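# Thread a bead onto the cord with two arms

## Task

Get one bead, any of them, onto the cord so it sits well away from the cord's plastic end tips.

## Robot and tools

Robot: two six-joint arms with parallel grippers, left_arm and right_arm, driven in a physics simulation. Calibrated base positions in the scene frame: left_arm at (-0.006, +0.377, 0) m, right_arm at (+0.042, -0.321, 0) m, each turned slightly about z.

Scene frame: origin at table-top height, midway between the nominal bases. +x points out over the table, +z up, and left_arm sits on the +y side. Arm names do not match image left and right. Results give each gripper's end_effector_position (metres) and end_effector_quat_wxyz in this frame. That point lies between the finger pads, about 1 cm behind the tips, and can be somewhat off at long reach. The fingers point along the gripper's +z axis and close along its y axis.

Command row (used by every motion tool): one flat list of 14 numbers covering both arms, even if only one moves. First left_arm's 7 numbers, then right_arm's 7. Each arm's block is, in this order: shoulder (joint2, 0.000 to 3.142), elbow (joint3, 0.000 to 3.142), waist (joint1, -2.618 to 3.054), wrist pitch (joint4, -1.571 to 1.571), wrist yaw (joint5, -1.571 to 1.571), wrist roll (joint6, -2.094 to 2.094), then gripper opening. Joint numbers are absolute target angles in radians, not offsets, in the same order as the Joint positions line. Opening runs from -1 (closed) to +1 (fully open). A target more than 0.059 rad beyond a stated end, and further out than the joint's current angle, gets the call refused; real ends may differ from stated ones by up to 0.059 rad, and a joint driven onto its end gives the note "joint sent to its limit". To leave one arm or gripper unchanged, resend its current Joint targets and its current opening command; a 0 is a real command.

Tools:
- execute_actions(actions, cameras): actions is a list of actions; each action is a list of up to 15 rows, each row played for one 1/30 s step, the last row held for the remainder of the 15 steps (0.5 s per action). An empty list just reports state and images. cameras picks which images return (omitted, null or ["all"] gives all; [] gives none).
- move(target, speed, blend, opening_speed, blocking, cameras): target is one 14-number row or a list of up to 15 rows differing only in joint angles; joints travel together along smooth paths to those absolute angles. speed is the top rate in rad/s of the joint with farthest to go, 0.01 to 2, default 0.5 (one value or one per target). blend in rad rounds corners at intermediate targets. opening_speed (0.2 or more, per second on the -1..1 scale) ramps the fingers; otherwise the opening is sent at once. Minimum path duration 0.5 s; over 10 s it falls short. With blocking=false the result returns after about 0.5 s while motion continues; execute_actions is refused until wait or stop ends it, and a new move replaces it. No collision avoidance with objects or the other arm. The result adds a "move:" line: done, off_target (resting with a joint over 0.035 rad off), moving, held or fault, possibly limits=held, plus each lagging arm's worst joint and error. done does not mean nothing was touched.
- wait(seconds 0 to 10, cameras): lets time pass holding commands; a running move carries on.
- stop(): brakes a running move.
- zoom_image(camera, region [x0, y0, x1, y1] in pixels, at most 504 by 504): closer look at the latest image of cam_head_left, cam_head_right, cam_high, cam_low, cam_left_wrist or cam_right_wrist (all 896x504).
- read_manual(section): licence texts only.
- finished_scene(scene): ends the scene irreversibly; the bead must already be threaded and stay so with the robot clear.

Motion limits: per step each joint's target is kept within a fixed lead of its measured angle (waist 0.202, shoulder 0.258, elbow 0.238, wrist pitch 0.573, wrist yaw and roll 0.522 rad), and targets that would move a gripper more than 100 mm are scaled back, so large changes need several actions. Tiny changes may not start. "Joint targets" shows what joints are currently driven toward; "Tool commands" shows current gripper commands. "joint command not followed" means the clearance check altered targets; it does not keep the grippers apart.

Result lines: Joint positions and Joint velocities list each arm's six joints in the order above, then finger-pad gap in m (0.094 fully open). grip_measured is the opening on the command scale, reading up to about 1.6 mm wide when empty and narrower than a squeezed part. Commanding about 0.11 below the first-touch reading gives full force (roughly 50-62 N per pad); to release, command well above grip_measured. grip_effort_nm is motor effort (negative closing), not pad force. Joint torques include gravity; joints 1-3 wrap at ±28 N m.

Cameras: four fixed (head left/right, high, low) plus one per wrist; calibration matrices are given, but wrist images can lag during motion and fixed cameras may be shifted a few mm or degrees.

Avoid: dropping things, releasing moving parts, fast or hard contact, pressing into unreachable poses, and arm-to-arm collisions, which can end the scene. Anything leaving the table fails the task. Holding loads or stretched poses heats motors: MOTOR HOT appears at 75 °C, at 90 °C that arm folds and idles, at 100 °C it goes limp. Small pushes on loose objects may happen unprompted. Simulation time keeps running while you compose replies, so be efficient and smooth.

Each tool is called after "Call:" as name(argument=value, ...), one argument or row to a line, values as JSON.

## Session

Call:
execute_actions(
  actions=[],
)

Call:
zoom_image(
  camera="cam_high",
  region=[160, 120, 664, 460],
)

Scene clock: 0.00 s.
left_arm: end_effector_position=(+0.3959, +0.4124, +0.1102) grip_measured=+1.000 grip_effort_nm=n/a end_effector_quat_wxyz=(+0.589, -0.045, +0.805, +0.054) | right_arm: end_effector_position=(+0.4525, -0.3238, +0.1308) grip_measured=+1.000 grip_effort_nm=n/a end_effector_quat_wxyz=(+0.636, +0.006, +0.771, -0.032)
Joint names: [shoulder, elbow, waist, wrist pitch, wrist yaw, wrist roll]
Joint positions: left_arm=[1.534 0.395 -0.018 0.833 -0.104 0.002 0.094] | right_arm=[1.572 0.383 0.002 0.999 0.086 -0.027 0.094]
Joint velocities: left_arm=[0.002 -0.012 0.002 -0.022 0.037 -0.051 0] | right_arm=[-0.027 -0.002 -0.012 -0.051 -0.081 0.051 0]
Joint torques (N m): no reading
Heat: left arm: 30 °C; right arm: 33 °C.
Joint targets: left_arm=[1.524 0.405 -0.018 0.843 -0.105 0.001] | right_arm=[1.562 0.392 0.002 1.009 0.087 -0.027]
Tool commands: left_gripper/opening=+1.0 right_gripper/opening=+1.0
camera_calibration:
cam_left_wrist: T_world_to_cam=[[0.0942731, -0.983278, -0.155814, 0.389762], [-0.871723, -0.00593639, -0.489963, 0.427505], [0.480845, 0.182017, -0.857705, -0.0577713], [0, 0, 0, 1]] pos_world=[0.363701, 0.396297, 0.220641]
cam_right_wrist: T_world_to_cam=[[-0.0691232, -0.996001, -0.0566057, -0.281874], [-0.798666, 0.0892504, -0.59512, 0.493301], [0.597792, 0.00407242, -0.801641, -0.0484139], [0, 0, 0, 1]] pos_world=[0.40344, -0.324577, 0.238807]

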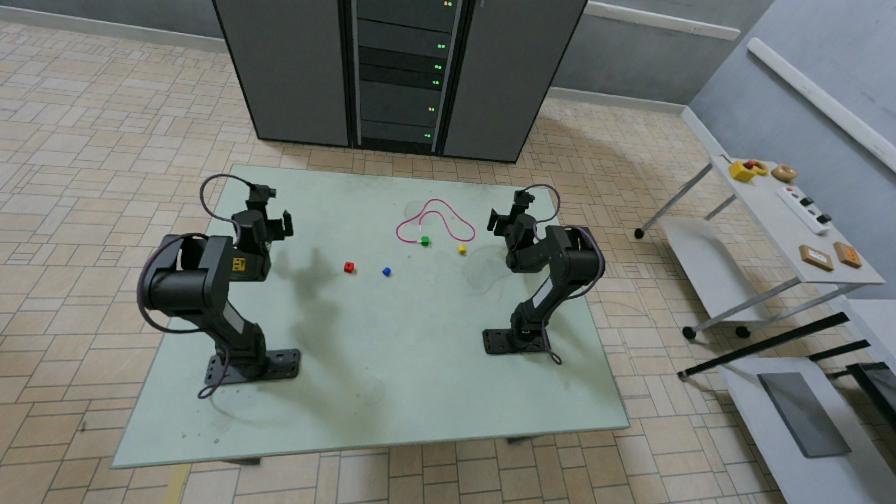

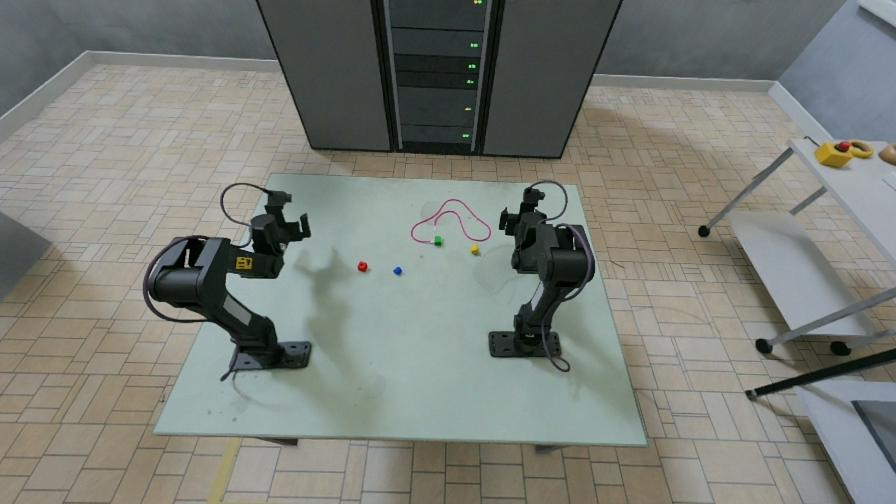

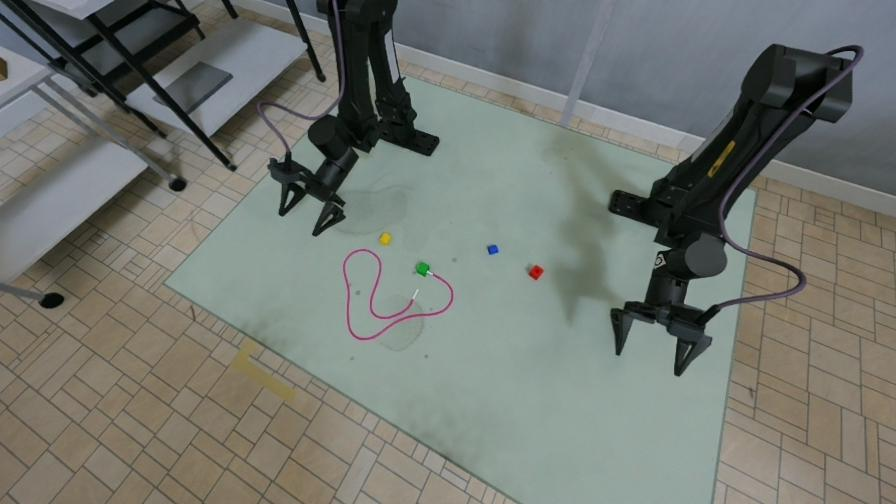

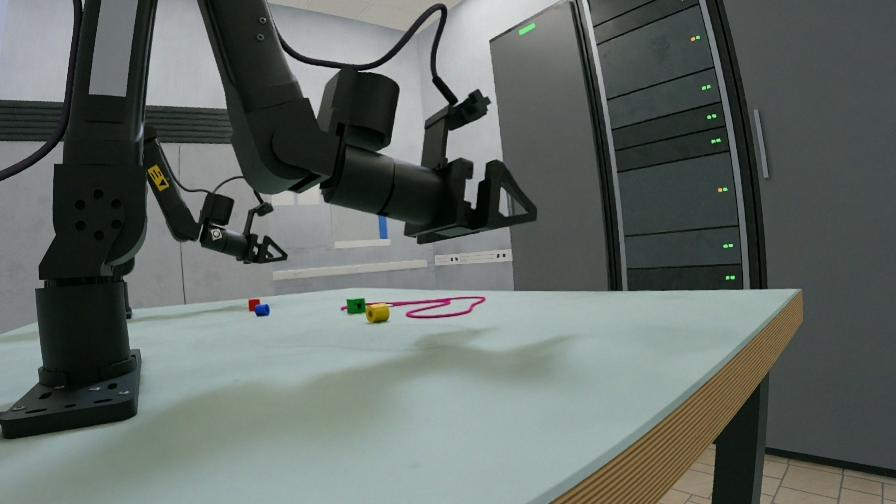

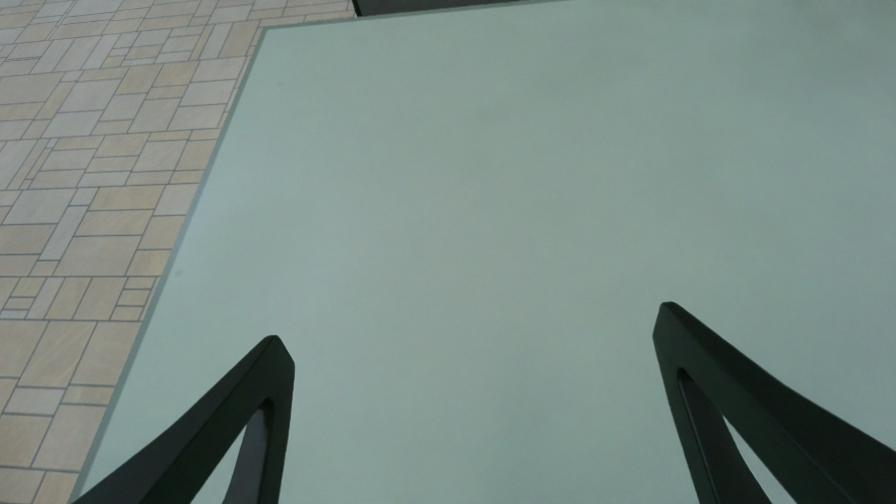

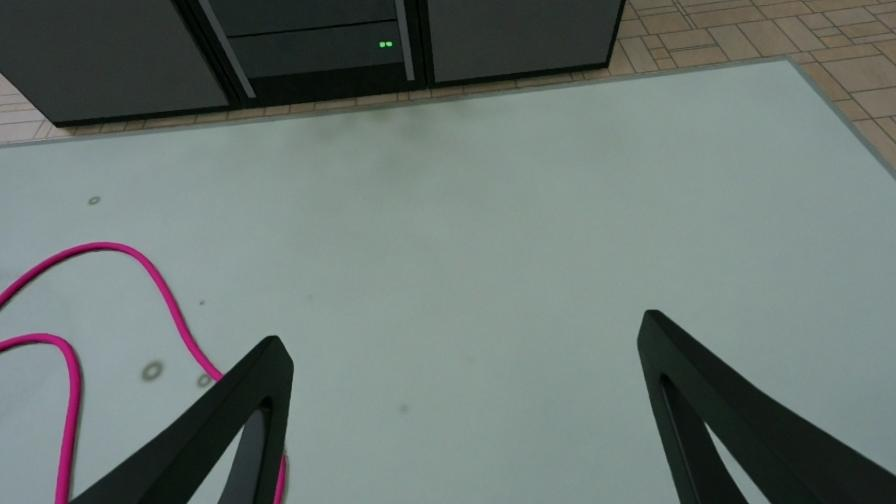

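Scaled by 1.000.

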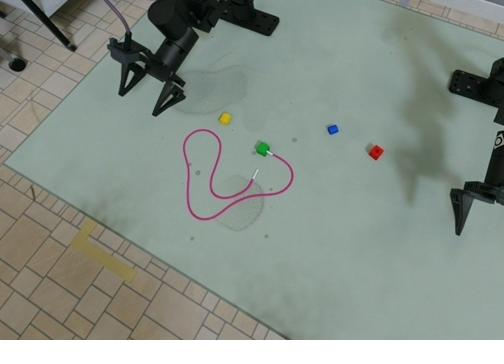

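Call:
zoom_image(
  camera="cam_high",
  region=[360, 220, 480, 320],
)

Call:
zoom_image(
  camera="cam_high",
  region=[460, 220, 580, 320],
)

Call:
zoom_image(
  camera="cam_low",
  region=[230, 270, 410, 340],
)

Call:
zoom_image(
  camera="cam_head_right",
  region=[340, 180, 520, 300],
)

Scaled by 4.200 from the camera's 896x504 image, which has a finer 1280x720 frame.

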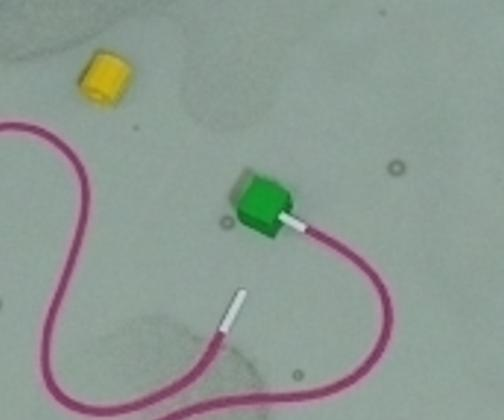

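Scaled by 4.200 from the camera's 896x504 image, which has a finer 1280x720 frame.

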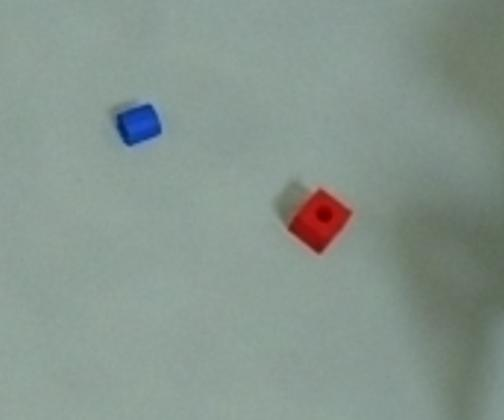

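Scaled by 2.800 from the camera's 896x504 image, which has a finer 1280x720 frame.

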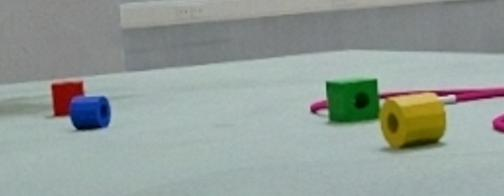

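Scaled by 2.800 from the camera's 896x504 image, which has a finer 1280x720 frame.

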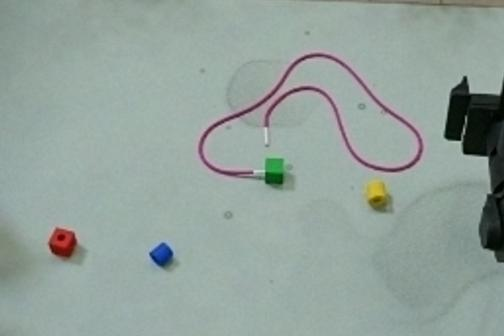

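Call:
move(
  target=[1.044,0.60,-0.735,-0.34,0,0,0.0,1.562,0.392,0.002,1.009,0.087,-0.027,-0.5],
  speed=0.6,
  opening_speed=1,
  cameras=["cam_left_wrist"],
)

Scene clock: 54.93 s.
left_arm: end_effector_position=(+0.2319, +0.1907, +0.1016) grip_measured=+0.002 grip_effort_nm=-0.085 end_effector_quat_wxyz=(+0.341, +0.307, +0.881, -0.115) | right_arm: end_effector_position=(+0.4525, -0.3238, +0.1308) grip_measured=-0.497 grip_effort_nm=-0.173 end_effector_quat_wxyz=(+0.636, +0.006, +0.771, -0.032)
Joint names: [shoulder, elbow, waist, wrist pitch, wrist yaw, wrist roll]
Joint positions: left_arm=[1.064 0.569 -0.728 -0.34 -0.007 0.002 0.047] | right_arm=[1.572 0.383 0.002 0.999 0.086 -0.027 0.024]
Joint velocities: left_arm=[0.002 -0.012 -0.002 -0.022 -0.125 -0.066 0] | right_arm=[-0.002 0.002 -0.012 0.007 0.037 -0.066 -0.001]
Joint torques (N m): left_arm=[-3.9 8.64 -0.55 1.23 0.04 -0.04] | right_arm=[-5.85 5.76 0.02 1.87 0 0.01]
Heat: left arm: 30 °C; right arm: 34 °C.
Joint targets: left_arm=[1.044 0.600 -0.735 -0.340 0.000 0.000] | right_arm=[1.562 0.392 0.002 1.009 0.087 -0.027]
move: done
camera_calibration:
cam_left_wrist: T_world_to_cam=[[-0.690887, -0.717151, -0.0914805, 0.310725], [-0.720867, 0.692975, 0.0116876, 0.0597641], [0.055012, 0.0740201, -0.995738, 0.187459], [0, 0, 0, 1]] pos_world=[0.247445, 0.167546, 0.214387]
Images, in order (width x height): cam_left_wrist 896x504.

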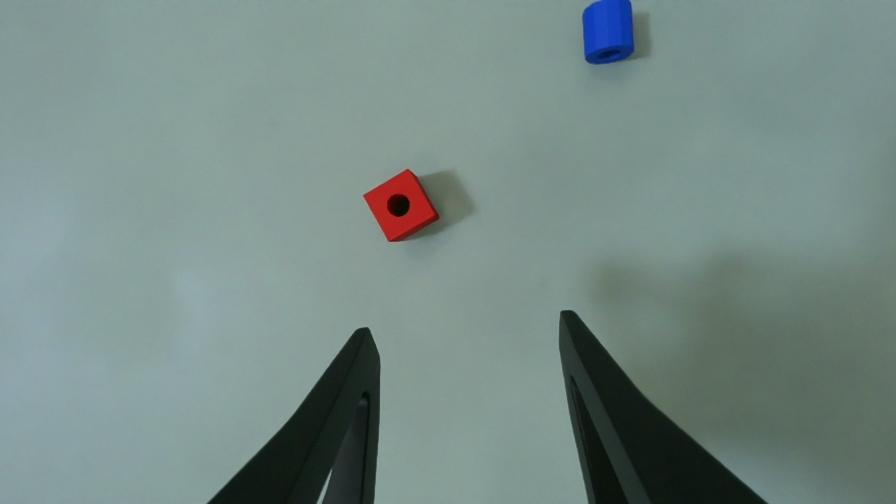

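Call:
move(
  target=[1.39,0.69,-0.852,-0.165,-0.41,-0.45,-0.2,1.562,0.392,0.002,1.009,0.087,-0.027,-0.5],
  speed=0.4,
  cameras=["cam_left_wrist"],
)

Scene clock: 95.87 s.
left_arm: end_effector_position=(+0.2819, +0.1867, +0.0761) grip_measured=-0.198 grip_effort_nm=-0.090 end_effector_quat_wxyz=(+0.369, +0.096, +0.924, -0.034) | right_arm: end_effector_position=(+0.4525, -0.3238, +0.1308) grip_measured=-0.497 grip_effort_nm=-0.173 end_effector_quat_wxyz=(+0.636, +0.006, +0.771, -0.032)
Joint names: [shoulder, elbow, waist, wrist pitch, wrist yaw, wrist roll]
Joint positions: left_arm=[1.381 0.659 -0.843 -0.182 -0.394 -0.443 0.038] | right_arm=[1.572 0.383 0.002 0.999 0.086 -0.027 0.024]
Joint velocities: left_arm=[-0.002 0.007 -0.002 -0.051 -0.051 -0.051 0.001] | right_arm=[-0.017 -0.012 0.002 -0.051 0.081 0.007 0]
Joint torques (N m): left_arm=[-3.77 8.2 -0.69 1.3 -0.3 -0.06] | right_arm=[-5.85 5.76 0.05 1.87 0 0.01]
Heat: left arm: 29 °C; right arm: 34 °C.
Joint targets: left_arm=[1.390 0.690 -0.852 -0.165 -0.410 -0.450] | right_arm=[1.562 0.392 0.002 1.009 0.087 -0.027]
move: done
camera_calibration:
cam_left_wrist: T_world_to_cam=[[-0.292767, -0.951387, -0.0956546, 0.271837], [-0.955429, 0.295043, -0.0102682, 0.240965], [0.0379912, 0.0883849, -0.995362, 0.161668], [0, 0, 0, 1]] pos_world=[0.303668, 0.173238, 0.189395]
Images, in order (width x height): cam_left_wrist 896x504.

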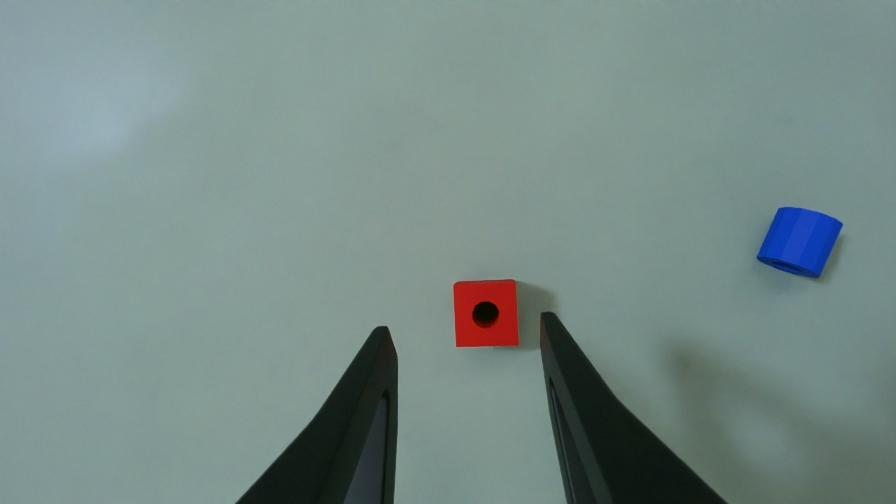

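Call:
move(
  target=[1.568,0.50,-0.858,0.165,-0.41,-0.45,-0.2,1.562,0.392,0.002,1.009,0.087,-0.027,-0.5],
  speed=0.1,
  cameras=["cam_left_wrist"],
)

Scene clock: 108.43 s.
left_arm: end_effector_position=(+0.2782, +0.1881, +0.0150) grip_measured=-0.198 grip_effort_nm=-0.085 end_effector_quat_wxyz=(+0.369, +0.097, +0.924, -0.034) | right_arm: end_effector_position=(+0.4525, -0.3238, +0.1308) grip_measured=-0.497 grip_effort_nm=-0.168 end_effector_quat_wxyz=(+0.636, +0.006, +0.771, -0.032)
Joint names: [shoulder, elbow, waist, wrist pitch, wrist yaw, wrist roll]
Joint positions: left_arm=[1.556 0.504 -0.849 0.147 -0.396 -0.444 0.038] | right_arm=[1.572 0.383 0.002 0.999 0.086 -0.027 0.024]
Joint velocities: left_arm=[-0.007 -0.007 -0.022 -0.007 0.037 -0.022 0] | right_arm=[-0.017 0.012 0.027 -0.051 0.022 -0.095 -0.001]
Joint torques (N m): left_arm=[-4.1 4.45 -0.7 1.29 -0.28 -0.07] | right_arm=[-5.79 5.76 0.02 1.87 0 0.01]
Heat: left arm: 29 °C; right arm: 34 °C.
Joint targets: left_arm=[1.568 0.500 -0.858 0.165 -0.410 -0.450] | right_arm=[1.562 0.392 0.002 1.009 0.087 -0.027]
move: done
camera_calibration:
cam_left_wrist: T_world_to_cam=[[-0.296429, -0.950243, -0.0957509, 0.267025], [-0.954246, 0.298812, -0.011251, 0.235333], [0.0393026, 0.0880348, -0.995342, 0.100555], [0, 0, 0, 1]] pos_world=[0.299767, 0.174566, 0.128302]
Images, in order (width x height): cam_left_wrist 896x504.

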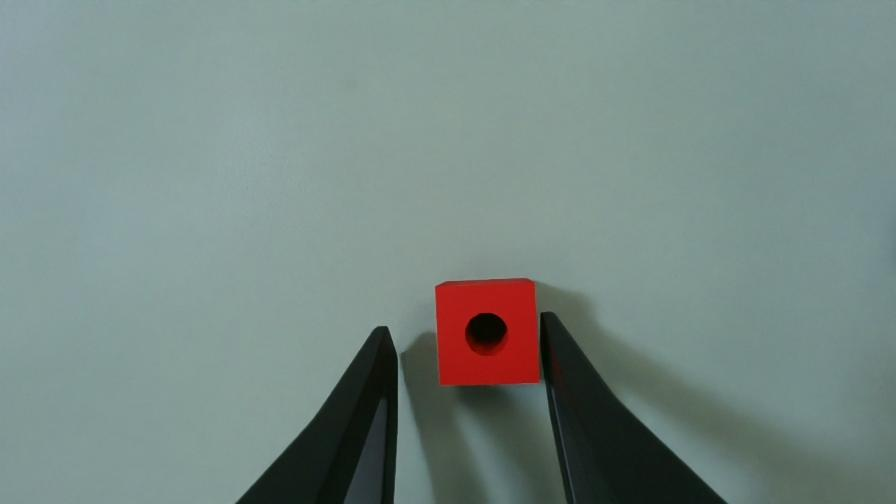

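Call:
move(
  target=[1.566,0.578,-0.874,0.09,-0.41,-0.45,-0.2,1.562,0.392,0.002,1.009,0.087,-0.027,-0.5],
  speed=0.1,
  cameras=["cam_left_wrist"],
)

Scene clock: 120.53 s.
left_arm: end_effector_position=(+0.2804, +0.1780, +0.0229) grip_measured=-0.198 grip_effort_nm=-0.085 end_effector_quat_wxyz=(+0.366, +0.105, +0.924, -0.035) | right_arm: end_effector_position=(+0.4525, -0.3238, +0.1308) grip_measured=-0.497 grip_effort_nm=-0.173 end_effector_quat_wxyz=(+0.636, +0.006, +0.771, -0.032)
Joint names: [shoulder, elbow, waist, wrist pitch, wrist yaw, wrist roll]
Joint positions: left_arm=[1.556 0.553 -0.865 0.092 -0.396 -0.444 0.038] | right_arm=[1.572 0.383 0.002 0.999 0.086 -0.027 0.024]
Joint velocities: left_arm=[0.007 0.007 -0.017 0.066 -0.11 0.022 0] | right_arm=[0.007 0.002 -0.012 -0.081 -0.022 -0.037 0.002]
Joint torques (N m): left_arm=[-4.45 6.87 -0.7 1.11 -0.28 -0.07] | right_arm=[-5.89 5.78 -0.03 1.86 0 0]
Heat: left arm: 29 °C; right arm: 33 °C.
Joint targets: left_arm=[1.566 0.578 -0.874 0.090 -0.410 -0.450] | right_arm=[1.562 0.392 0.002 1.009 0.087 -0.027]
move: done
camera_calibration:
cam_left_wrist: T_world_to_cam=[[-0.312025, -0.944943, -0.0986097, 0.262356], [-0.949372, 0.314099, -0.00586327, 0.236341], [0.0365137, 0.0917878, -0.995109, 0.109305], [0, 0, 0, 1]] pos_world=[0.302246, 0.163644, 0.136027]
Images, in order (width x height): cam_left_wrist 896x504.

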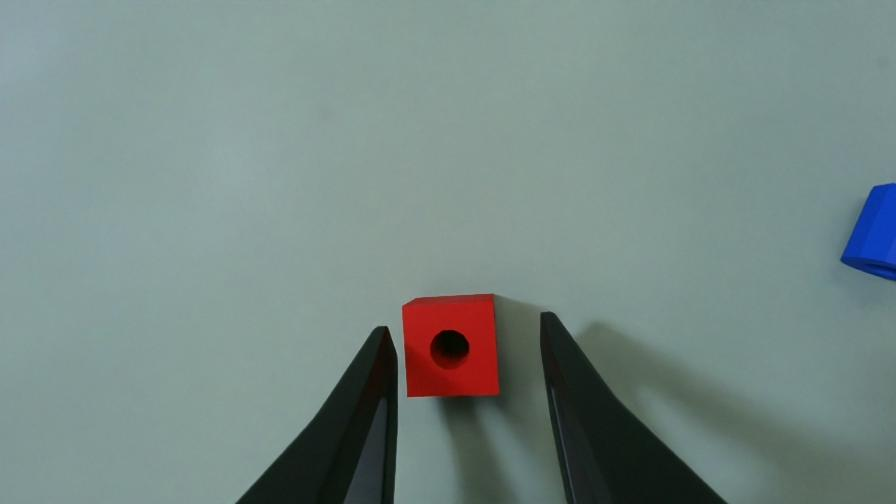

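Call:
move(
  target=[1.566,0.578,-0.868,0.09,-0.41,-0.45,-0.68,1.562,0.392,0.002,1.009,0.087,-0.027,-0.5],
  opening_speed=0.25,
  cameras=["cam_left_wrist"],
)

Scene clock: 127.47 s.
left_arm: end_effector_position=(+0.2803, +0.1782, +0.0227) grip_measured=-0.564 grip_effort_nm=-1.028 end_effector_quat_wxyz=(+0.366, +0.106, +0.924, -0.035) | right_arm: end_effector_position=(+0.4525, -0.3238, +0.1308) grip_measured=-0.497 grip_effort_nm=-0.173 end_effector_quat_wxyz=(+0.636, +0.006, +0.771, -0.032)
Joint names: [shoulder, elbow, waist, wrist pitch, wrist yaw, wrist roll]
Joint positions: left_arm=[1.556 0.553 -0.865 0.091 -0.396 -0.444 0.02] | right_arm=[1.572 0.383 0.002 0.999 0.086 -0.027 0.024]
Joint velocities: left_arm=[0.012 -0.002 0.007 -0.066 0.007 0.022 -0.001] | right_arm=[-0.012 -0.007 -0.017 -0.037 -0.11 -0.066 0]
Joint torques (N m): left_arm=[-4.44 6.83 -0.23 1.13 -0.28 -0.07] | right_arm=[-5.85 5.78 0.05 1.86 0.01 0.01]
Heat: left arm: 29 °C; right arm: 33 °C.
Joint targets: left_arm=[1.566 0.578 -0.868 0.090 -0.410 -0.450] | right_arm=[1.562 0.392 0.002 1.009 0.087 -0.027]
move: done
camera_calibration:
cam_left_wrist: T_world_to_cam=[[-0.311861, -0.944913, -0.0994102, 0.262471], [-0.949448, 0.313883, -0.0049948, 0.236208], [0.0359228, 0.0928271, -0.995034, 0.109125], [0, 0, 0, 1]] pos_world=[0.302201, 0.16374, 0.135856]
Images, in order (width x height): cam_left_wrist 896x504.

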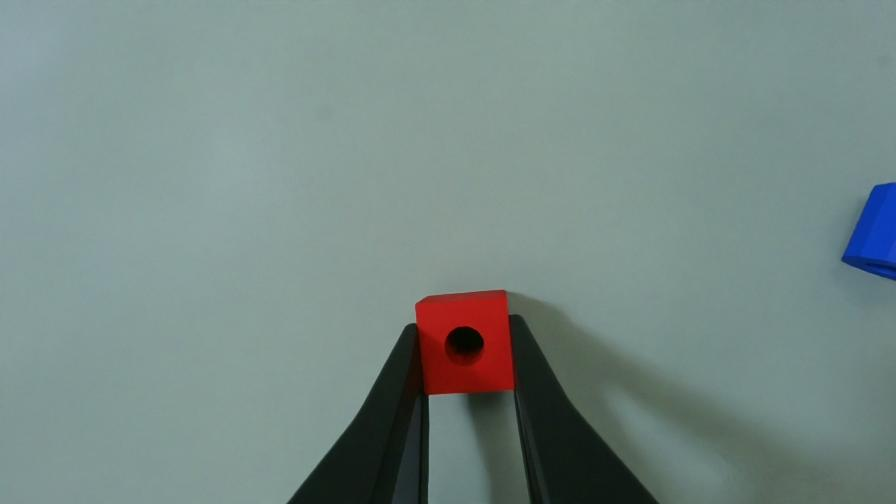

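Call:
move(
  target=[
    [1.40,0.62,-0.868,-0.1,-0.41,-0.45,-0.68,1.562,0.392,0.002,1.009,0.087,-0.027,-0.5],
    [1.5,0.95,-0.4,0.0,0,-0.2,-0.68,2.14,1.92,0.48,-0.86,0,0.8,-0.5],
  ],
  speed=[0.2,0.7],
  cameras=["cam_right_wrist","cam_high","cam_left_wrist"],
)

Scene clock: 150.00 s.
left_arm: end_effector_position=(+0.4111, +0.2277, +0.1630) grip_measured=-0.564 grip_effort_nm=-1.028 end_effector_quat_wxyz=(+0.455, +0.061, +0.879, -0.127) | right_arm: end_effector_position=(+0.5002, -0.0660, +0.1224) grip_measured=-0.497 grip_effort_nm=-0.168 end_effector_quat_wxyz=(+0.189, +0.141, +0.961, +0.144)
Joint names: [shoulder, elbow, waist, wrist pitch, wrist yaw, wrist roll]
Joint positions: left_arm=[1.486 0.919 -0.406 -0.019 -0.007 -0.206 0.02] | right_arm=[2.121 1.878 0.479 -0.848 0 0.797 0.024]
Joint velocities: left_arm=[-0.002 0.002 -0.012 0.037 0.066 0.007 0] | right_arm=[-0.012 0.007 0.017 -0.022 -0.081 -0.007 0]
Joint torques (N m): left_arm=[-5.05 8.79 0.47 1.58 0.05 0.06] | right_arm=[-10.32 9.92 0.21 0.8 -0.03 0.03]
Heat: left arm: 29 °C; right arm: 33 °C.
Joint targets: left_arm=[1.500 0.950 -0.400 0.000 0.000 -0.200] | right_arm=[2.140 1.920 0.480 -0.860 0.000 0.800]
move: off_target (right_arm); right_arm: the elbow is farthest, 0.042 rad from its target
camera_calibration:
cam_left_wrist: T_world_to_cam=[[-0.297912, -0.952611, 0.0614816, 0.333735], [-0.931331, 0.275917, -0.237679, 0.384654], [0.209452, -0.128067, -0.969396, 0.214157], [0, 0, 0, 1]] pos_world=[0.412809, 0.239214, 0.278509]
cam_right_wrist: T_world_to_cam=[[-0.304612, -0.881446, -0.360923, 0.140292], [-0.908535, 0.155123, 0.387944, 0.442282], [-0.285964, 0.446083, -0.848077, 0.392196], [0, 0, 0, 1]] pos_world=[0.556718, -0.1199, 0.211666]
Images, in order (width x height): cam_high 896x504, cam_left_wrist 896x504, cam_right_wrist 896x504.

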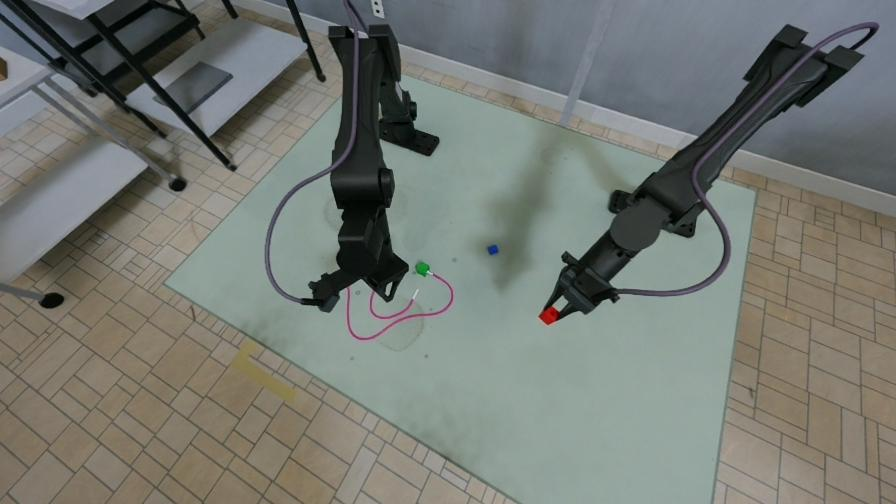

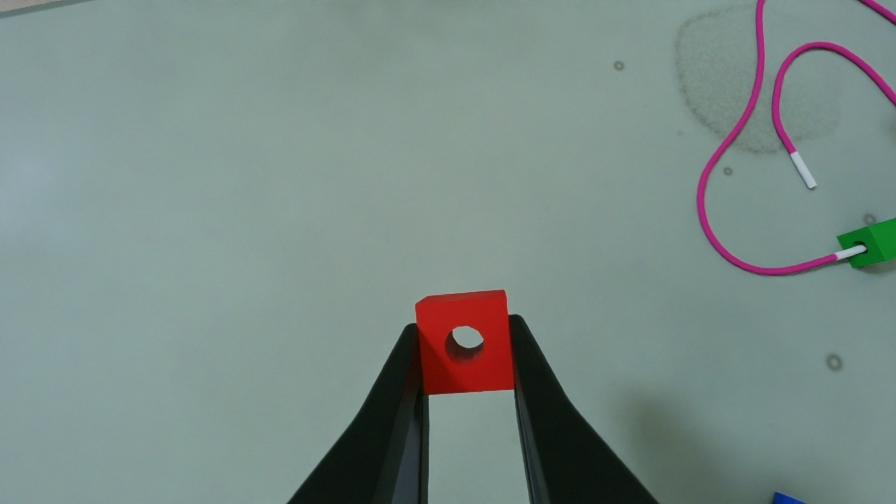

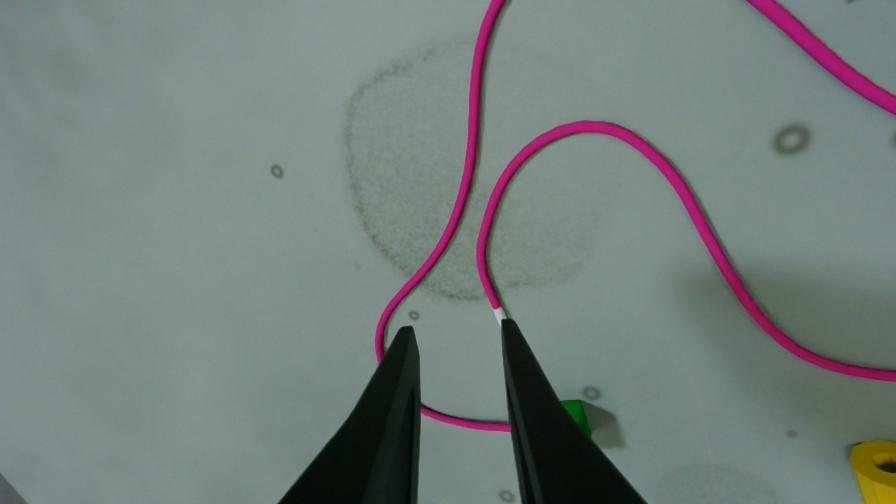

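Call:
move(
  target=[1.5,0.95,-0.4,0.0,0,-0.2,-0.68,2.24,1.765,0.52,-0.65,0,0.75,-0.6],
  speed=0.3,
  cameras=["cam_right_wrist"],
)

Scene clock: 171.63 s.
left_arm: end_effector_position=(+0.4110, +0.2275, +0.1630) grip_measured=-0.564 grip_effort_nm=-1.033 end_effector_quat_wxyz=(+0.455, +0.062, +0.879, -0.127) | right_arm: end_effector_position=(+0.4996, -0.0442, +0.0505) grip_measured=-0.597 grip_effort_nm=-0.173 end_effector_quat_wxyz=(+0.176, +0.105, +0.970, +0.134)
Joint names: [shoulder, elbow, waist, wrist pitch, wrist yaw, wrist roll]
Joint positions: left_arm=[1.486 0.919 -0.406 -0.019 -0.006 -0.206 0.02] | right_arm=[2.229 1.778 0.515 -0.673 -0.001 0.758 0.019]
Joint velocities: left_arm=[-0.017 -0.007 -0.007 0.051 -0.007 -0.037 -0.001] | right_arm=[0.012 -0.022 -0.007 0.007 0.007 0.007 0]
Joint torques (N m): left_arm=[-5.04 8.77 0.47 1.59 0.03 0.04] | right_arm=[-11.63 5.48 0.49 1.03 0 -0.06]
Heat: left arm: 29 °C; right arm: 36 °C.
Joint targets: left_arm=[1.500 0.950 -0.400 0.000 0.000 -0.200] | right_arm=[2.240 1.765 0.520 -0.650 0.000 0.750]
move: done
camera_calibration:
cam_right_wrist: T_world_to_cam=[[-0.247581, -0.911906, -0.327309, 0.101843], [-0.909718, 0.102569, 0.402359, 0.463839], [-0.333341, 0.397376, -0.854972, 0.343187], [0, 0, 0, 1]] pos_world=[0.561576, -0.0910781, 0.14012]
Images, in order (width x height): cam_right_wrist 896x504.

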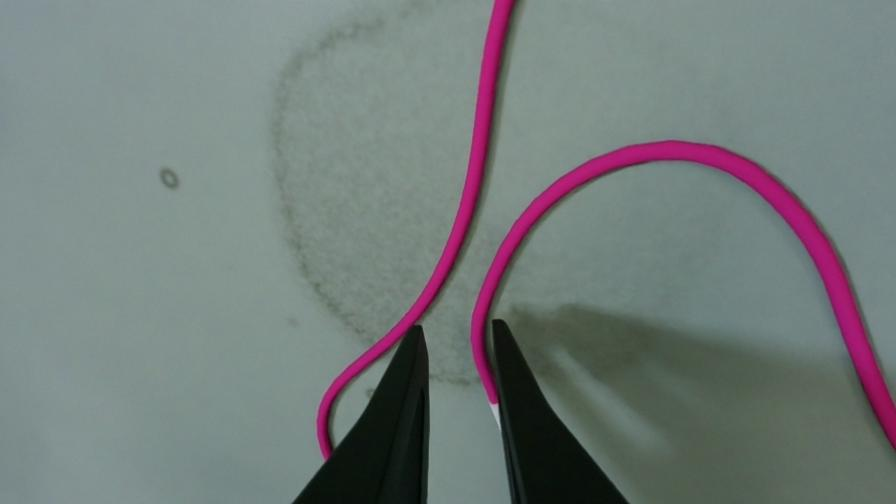

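Call:
move(
  target=[1.5,0.95,-0.4,0.0,0,-0.2,-0.68,2.255,1.65,0.52,-0.51,0,0.75,-0.8],
  speed=0.12,
  cameras=["cam_right_wrist"],
)

Scene clock: 189.10 s.
left_arm: end_effector_position=(+0.4110, +0.2275, +0.1630) grip_measured=-0.564 grip_effort_nm=-1.023 end_effector_quat_wxyz=(+0.455, +0.062, +0.879, -0.127) | right_arm: end_effector_position=(+0.5052, -0.0408, +0.0333) grip_measured=-0.797 grip_effort_nm=-0.168 end_effector_quat_wxyz=(+0.199, +0.104, +0.963, +0.151)
Joint names: [shoulder, elbow, waist, wrist pitch, wrist yaw, wrist roll]
Joint positions: left_arm=[1.486 0.919 -0.406 -0.019 -0.006 -0.206 0.02] | right_arm=[2.229 1.68 0.515 -0.517 -0.001 0.757 0.01]
Joint velocities: left_arm=[-0.017 -0.007 0.007 -0.037 0.022 -0.007 -0.001] | right_arm=[-0.017 -0.007 -0.002 0.022 -0.007 -0.051 -0.001]
Joint torques (N m): left_arm=[-5.04 8.77 0.5 1.59 0.04 0.05] | right_arm=[-10.37 4.18 0.53 0.98 -0.02 -0.07]
Heat: left arm: 29 °C; right arm: 36 °C.
Joint targets: left_arm=[1.500 0.950 -0.400 0.000 0.000 -0.200] | right_arm=[2.255 1.650 0.520 -0.510 0.000 0.750]
move: done
camera_calibration:
cam_right_wrist: T_world_to_cam=[[-0.22956, -0.901721, -0.366335, 0.0932788], [-0.928891, 0.090587, 0.359103, 0.486176], [-0.290626, 0.422721, -0.858396, 0.308531], [0, 0, 0, 1]] pos_world=[0.562684, -0.0903523, 0.124426]
Images, in order (width x height): cam_right_wrist 896x504.

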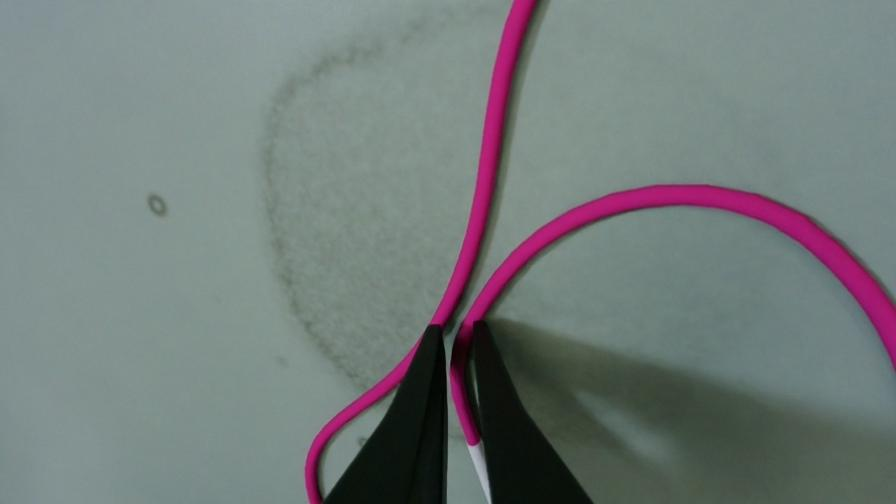

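Call:
move(
  target=[
    [1.5,0.95,-0.4,0.0,0,-0.2,-0.68,2.19,1.83,0.5,-0.72,0,0.9,-0.7],
    [1.5,0.95,-0.4,0.0,0,-0.2,-0.68,2.26,1.88,0.43,-0.70,0,1.3,-0.7],
  ],
  speed=0.3,
  cameras=["cam_right_wrist"],
)

Scene clock: 211.53 s.
left_arm: end_effector_position=(+0.4110, +0.2275, +0.1630) grip_measured=-0.564 grip_effort_nm=-1.023 end_effector_quat_wxyz=(+0.455, +0.062, +0.879, -0.127) | right_arm: end_effector_position=(+0.5278, -0.0764, +0.0632) grip_measured=-0.703 grip_effort_nm=0.120 end_effector_quat_wxyz=(+0.146, +0.393, +0.890, +0.180)
Joint names: [shoulder, elbow, waist, wrist pitch, wrist yaw, wrist roll]
Joint positions: left_arm=[1.486 0.919 -0.406 -0.019 -0.006 -0.206 0.02] | right_arm=[2.24 1.839 0.436 -0.703 -0.004 1.297 0.014]
Joint velocities: left_arm=[0.002 0.002 -0.002 -0.022 0.066 -0.051 0] | right_arm=[-0.017 0.007 0.017 -0.051 -0.007 -0.007 0]
Joint torques (N m): left_arm=[-5.07 8.77 0.46 1.59 0.04 0.05] | right_arm=[-11.07 9.76 -0.54 0.87 0.02 -0.01]
Heat: left arm: 30 °C; right arm: 37 °C.
Joint targets: left_arm=[1.500 0.950 -0.400 0.000 0.000 -0.200] | right_arm=[2.260 1.880 0.430 -0.700 0.000 1.300]
move: off_target (right_arm); right_arm: the elbow is farthest, 0.041 rad from its target
camera_calibration:
cam_right_wrist: T_world_to_cam=[[-0.709796, -0.546888, -0.443964, 0.362877], [-0.697753, 0.459435, 0.5496, 0.393779], [-0.0965972, 0.699881, -0.707697, 0.265081], [0, 0, 0, 1]] pos_world=[0.557935, -0.167988, 0.13228]
Images, in order (width x height): cam_right_wrist 896x504.

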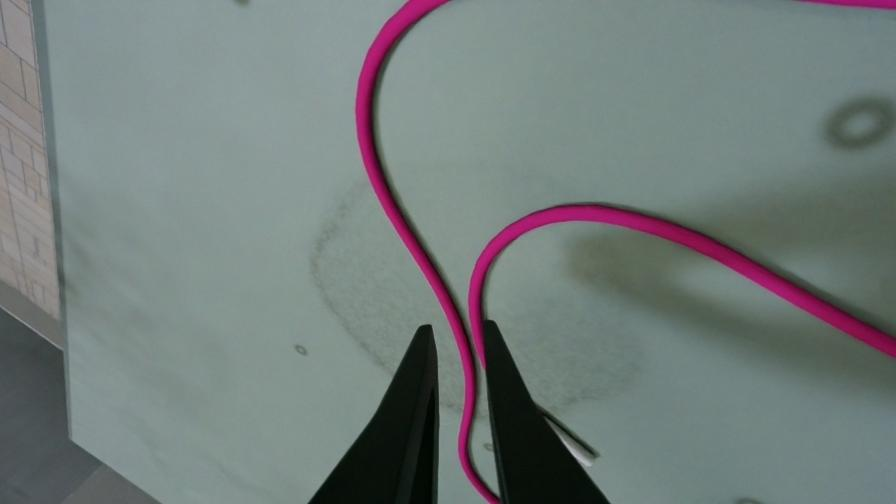

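Call:
move(
  target=[1.5,0.95,-0.4,0.0,0,-0.2,-0.68,2.31,1.758,0.42,-0.565,0,1.3,-0.7],
  speed=0.12,
  cameras=["cam_right_wrist"],
)

Scene clock: 225.13 s.
left_arm: end_effector_position=(+0.4110, +0.2275, +0.1630) grip_measured=-0.564 grip_effort_nm=-1.033 end_effector_quat_wxyz=(+0.455, +0.062, +0.879, -0.127) | right_arm: end_effector_position=(+0.5376, -0.0747, +0.0346) grip_measured=-0.703 grip_effort_nm=0.120 end_effector_quat_wxyz=(+0.154, +0.395, +0.885, +0.190)
Joint names: [shoulder, elbow, waist, wrist pitch, wrist yaw, wrist roll]
Joint positions: left_arm=[1.486 0.919 -0.406 -0.019 -0.006 -0.206 0.02] | right_arm=[2.283 1.783 0.431 -0.576 -0.004 1.299 0.014]
Joint velocities: left_arm=[0.022 -0.002 -0.012 0.051 -0.11 -0.037 0] | right_arm=[-0.017 -0.007 -0.007 -0.022 0.007 0.051 -0.001]
Joint torques (N m): left_arm=[-5.07 8.77 0.47 1.59 0.03 0.05] | right_arm=[-10.67 4.67 -1.01 1.02 0.02 0.02]
Heat: left arm: 30 °C; right arm: 37 °C.
Joint targets: left_arm=[1.500 0.950 -0.400 0.000 0.000 -0.200] | right_arm=[2.310 1.758 0.420 -0.565 0.000 1.300]
move: done
camera_calibration:
cam_right_wrist: T_world_to_cam=[[-0.702481, -0.536367, -0.467793, 0.355728], [-0.707712, 0.45695, 0.538832, 0.42111], [-0.0752537, 0.709583, -0.700592, 0.233624], [0, 0, 0, 1]] pos_world=[0.565498, -0.167401, 0.103174]
Images, in order (width x height): cam_right_wrist 896x504.

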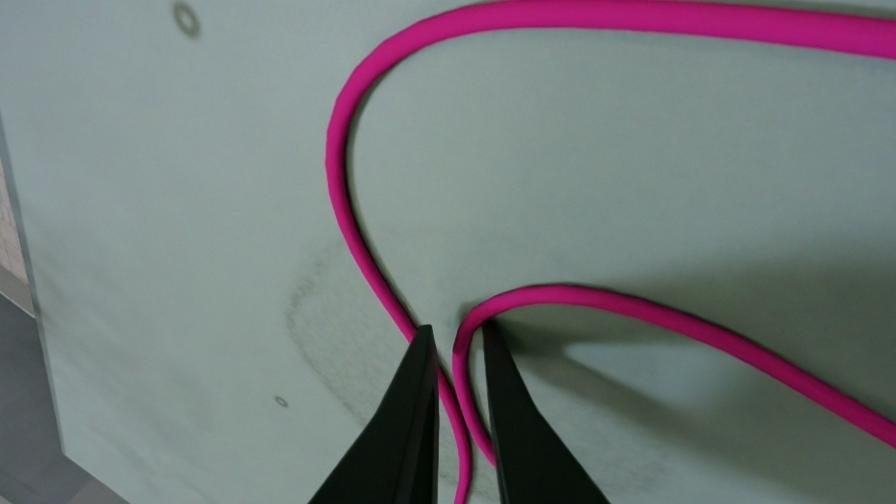

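Call:
move(
  target=[1.5,0.95,-0.4,0.0,0,-0.2,-0.68,2.312,1.715,0.425,-0.51,0,1.3,-0.7],
  speed=0.1,
  cameras=["cam_right_wrist"],
)

Call:
zoom_image(
  camera="cam_right_wrist",
  region=[360, 240, 560, 440],
)

Scene clock: 235.23 s.
left_arm: end_effector_position=(+0.4110, +0.2275, +0.1630) grip_measured=-0.564 grip_effort_nm=-1.028 end_effector_quat_wxyz=(+0.455, +0.062, +0.879, -0.127) | right_arm: end_effector_position=(+0.5465, -0.0703, +0.0344) grip_measured=-0.703 grip_effort_nm=0.120 end_effector_quat_wxyz=(+0.171, +0.392, +0.879, +0.210)
Joint names: [shoulder, elbow, waist, wrist pitch, wrist yaw, wrist roll]
Joint positions: left_arm=[1.486 0.919 -0.406 -0.019 -0.006 -0.206 0.02] | right_arm=[2.283 1.754 0.431 -0.492 -0.004 1.299 0.014]
Joint velocities: left_arm=[0.007 -0.002 0.012 -0.037 0.007 -0.007 0] | right_arm=[0.007 -0.002 -0.002 0.022 0.007 0.066 0]
Joint torques (N m): left_arm=[-5.03 8.79 0.46 1.59 0.03 0.05] | right_arm=[-10.67 3.73 -0.51 0.82 0.02 0.02]
Heat: left arm: 30 °C; right arm: 37 °C.
Joint targets: left_arm=[1.500 0.950 -0.400 0.000 0.000 -0.200] | right_arm=[2.312 1.715 0.425 -0.510 0.000 1.300]
move: off_target (right_arm); right_arm: the elbow is farthest, 0.039 rad from its target
camera_calibration:
cam_right_wrist: T_world_to_cam=[[-0.678492, -0.52411, -0.514739, 0.353533], [-0.733467, 0.444294, 0.514421, 0.439531], [-0.0409173, 0.726575, -0.685868, 0.212946], [0, 0, 0, 1]] pos_world=[0.570964, -0.164712, 0.101926]
Images, in order (width x height): cam_right_wrist 896x504.

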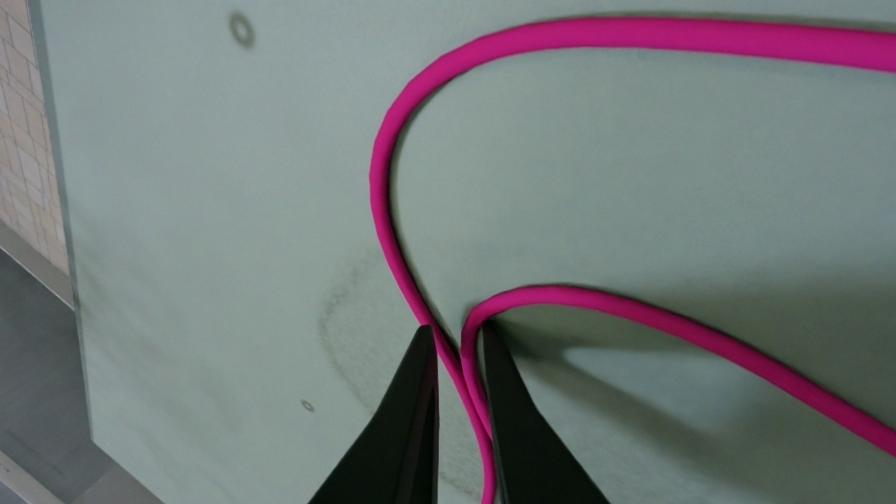

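Scaled by 2.520 from the camera's 896x504 image, which has a finer 1280x720 frame.

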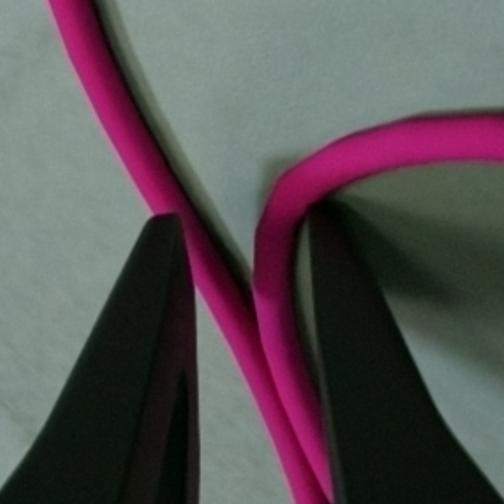

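Call:
move(
  target=[1.5,0.95,-0.4,0.0,0,-0.2,-0.68,2.20,1.79,0.455,-0.66,0,0.75,-0.7],
  speed=0.3,
  cameras=["cam_right_wrist"],
)

Scene clock: 251.70 s.
left_arm: end_effector_position=(+0.4110, +0.2275, +0.1630) grip_measured=-0.564 grip_effort_nm=-1.028 end_effector_quat_wxyz=(+0.455, +0.062, +0.879, -0.127) | right_arm: end_effector_position=(+0.5156, -0.0752, +0.0337) grip_measured=-0.703 grip_effort_nm=0.125 end_effector_quat_wxyz=(+0.172, +0.137, +0.967, +0.128)
Joint names: [shoulder, elbow, waist, wrist pitch, wrist yaw, wrist roll]
Joint positions: left_arm=[1.486 0.919 -0.406 -0.019 -0.006 -0.206 0.02] | right_arm=[2.252 1.753 0.446 -0.64 -0.011 0.758 0.014]
Joint velocities: left_arm=[-0.002 0.002 0.002 0.022 0.022 -0.022 -0.001] | right_arm=[0.017 -0.002 -0.007 -0.007 0.007 0.051 0]
Joint torques (N m): left_arm=[-5.07 8.77 0.49 1.59 0.04 0.05] | right_arm=[-16.65 9.25 0.77 0.58 0.09 -0.07]
Heat: left arm: 30 °C; right arm: 35 °C.
Joint targets: left_arm=[1.500 0.950 -0.400 0.000 0.000 -0.200] | right_arm=[2.200 1.790 0.455 -0.660 0.000 0.750]
move: off_target (right_arm); right_arm: the shoulder is farthest, 0.052 rad from its target
camera_calibration:
cam_right_wrist: T_world_to_cam=[[-0.311457, -0.893373, -0.323851, 0.106212], [-0.894267, 0.160301, 0.417839, 0.484141], [-0.321373, 0.419749, -0.848841, 0.341803], [0, 0, 0, 1]] pos_world=[0.575878, -0.126192, 0.12224]
Images, in order (width x height): cam_right_wrist 896x504.

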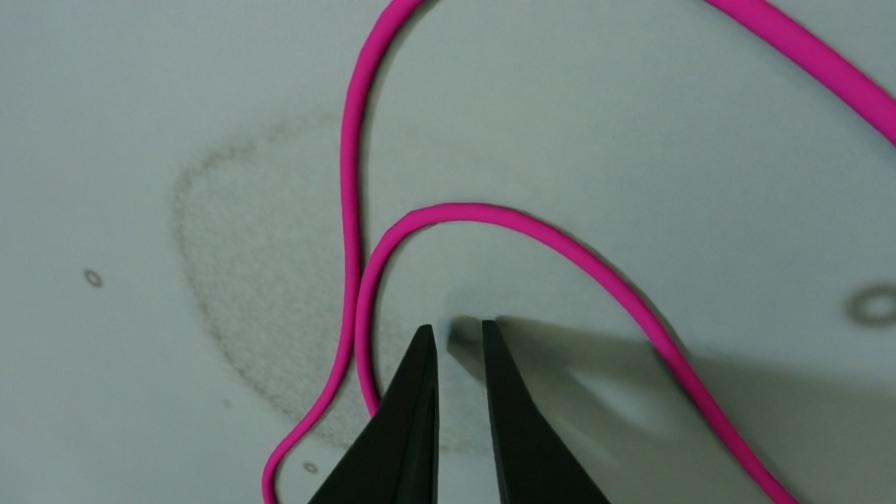

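Call:
move(
  target=[
    [1.5,0.95,-0.4,0.0,0,-0.2,-0.68,2.20,2.0,0.455,-1.0,0,1.1,-0.8],
    [1.5,0.95,-0.4,0.0,0,-0.2,-0.68,2.53,2.42,0.46,-1.12,0,1.40,-0.8],
  ],
  speed=0.4,
  cameras=["cam_right_wrist"],
)

Scene clock: 267.73 s.
left_arm: end_effector_position=(+0.4110, +0.2275, +0.1630) grip_measured=-0.564 grip_effort_nm=-1.033 end_effector_quat_wxyz=(+0.455, +0.062, +0.879, -0.127) | right_arm: end_effector_position=(+0.5430, -0.0595, +0.0670) grip_measured=-0.797 grip_effort_nm=-0.173 end_effector_quat_wxyz=(+0.095, +0.437, +0.884, +0.138)
Joint names: [shoulder, elbow, waist, wrist pitch, wrist yaw, wrist roll]
Joint positions: left_arm=[1.486 0.919 -0.406 -0.019 -0.006 -0.206 0.02] | right_arm=[2.51 2.376 0.449 -1.101 -0.011 1.397 0.01]
Joint velocities: left_arm=[0.002 0.007 0.007 -0.022 -0.066 0.051 0] | right_arm=[0.002 -0.002 -0.027 0.022 0.007 0.037 -0.001]
Joint torques (N m): left_arm=[-5.05 8.79 0.47 1.59 0.04 0.05] | right_arm=[-12.59 9.84 1.02 0.45 0.08 0.07]
Heat: left arm: 30 °C; right arm: 40 °C.
Joint targets: left_arm=[1.500 0.950 -0.400 0.000 0.000 -0.200] | right_arm=[2.530 2.420 0.460 -1.120 0.000 1.400]
move: off_target (right_arm); right_arm: the elbow is farthest, 0.044 rad from its target
camera_calibration:
cam_right_wrist: T_world_to_cam=[[-0.802823, -0.496635, -0.329893, 0.430362], [-0.579411, 0.51943, 0.628073, 0.32858], [-0.140566, 0.695375, -0.704766, 0.280765], [0, 0, 0, 1]] pos_world=[0.575353, -0.152179, 0.133476]
Images, in order (width x height): cam_right_wrist 896x504.

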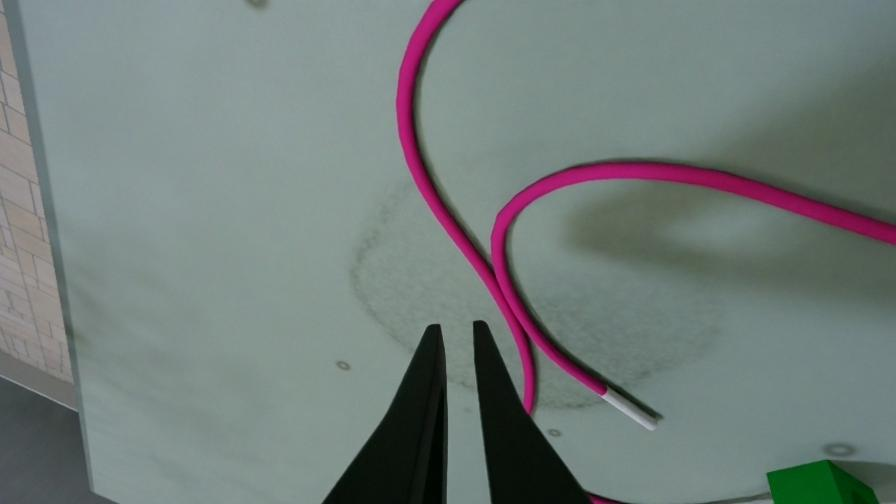

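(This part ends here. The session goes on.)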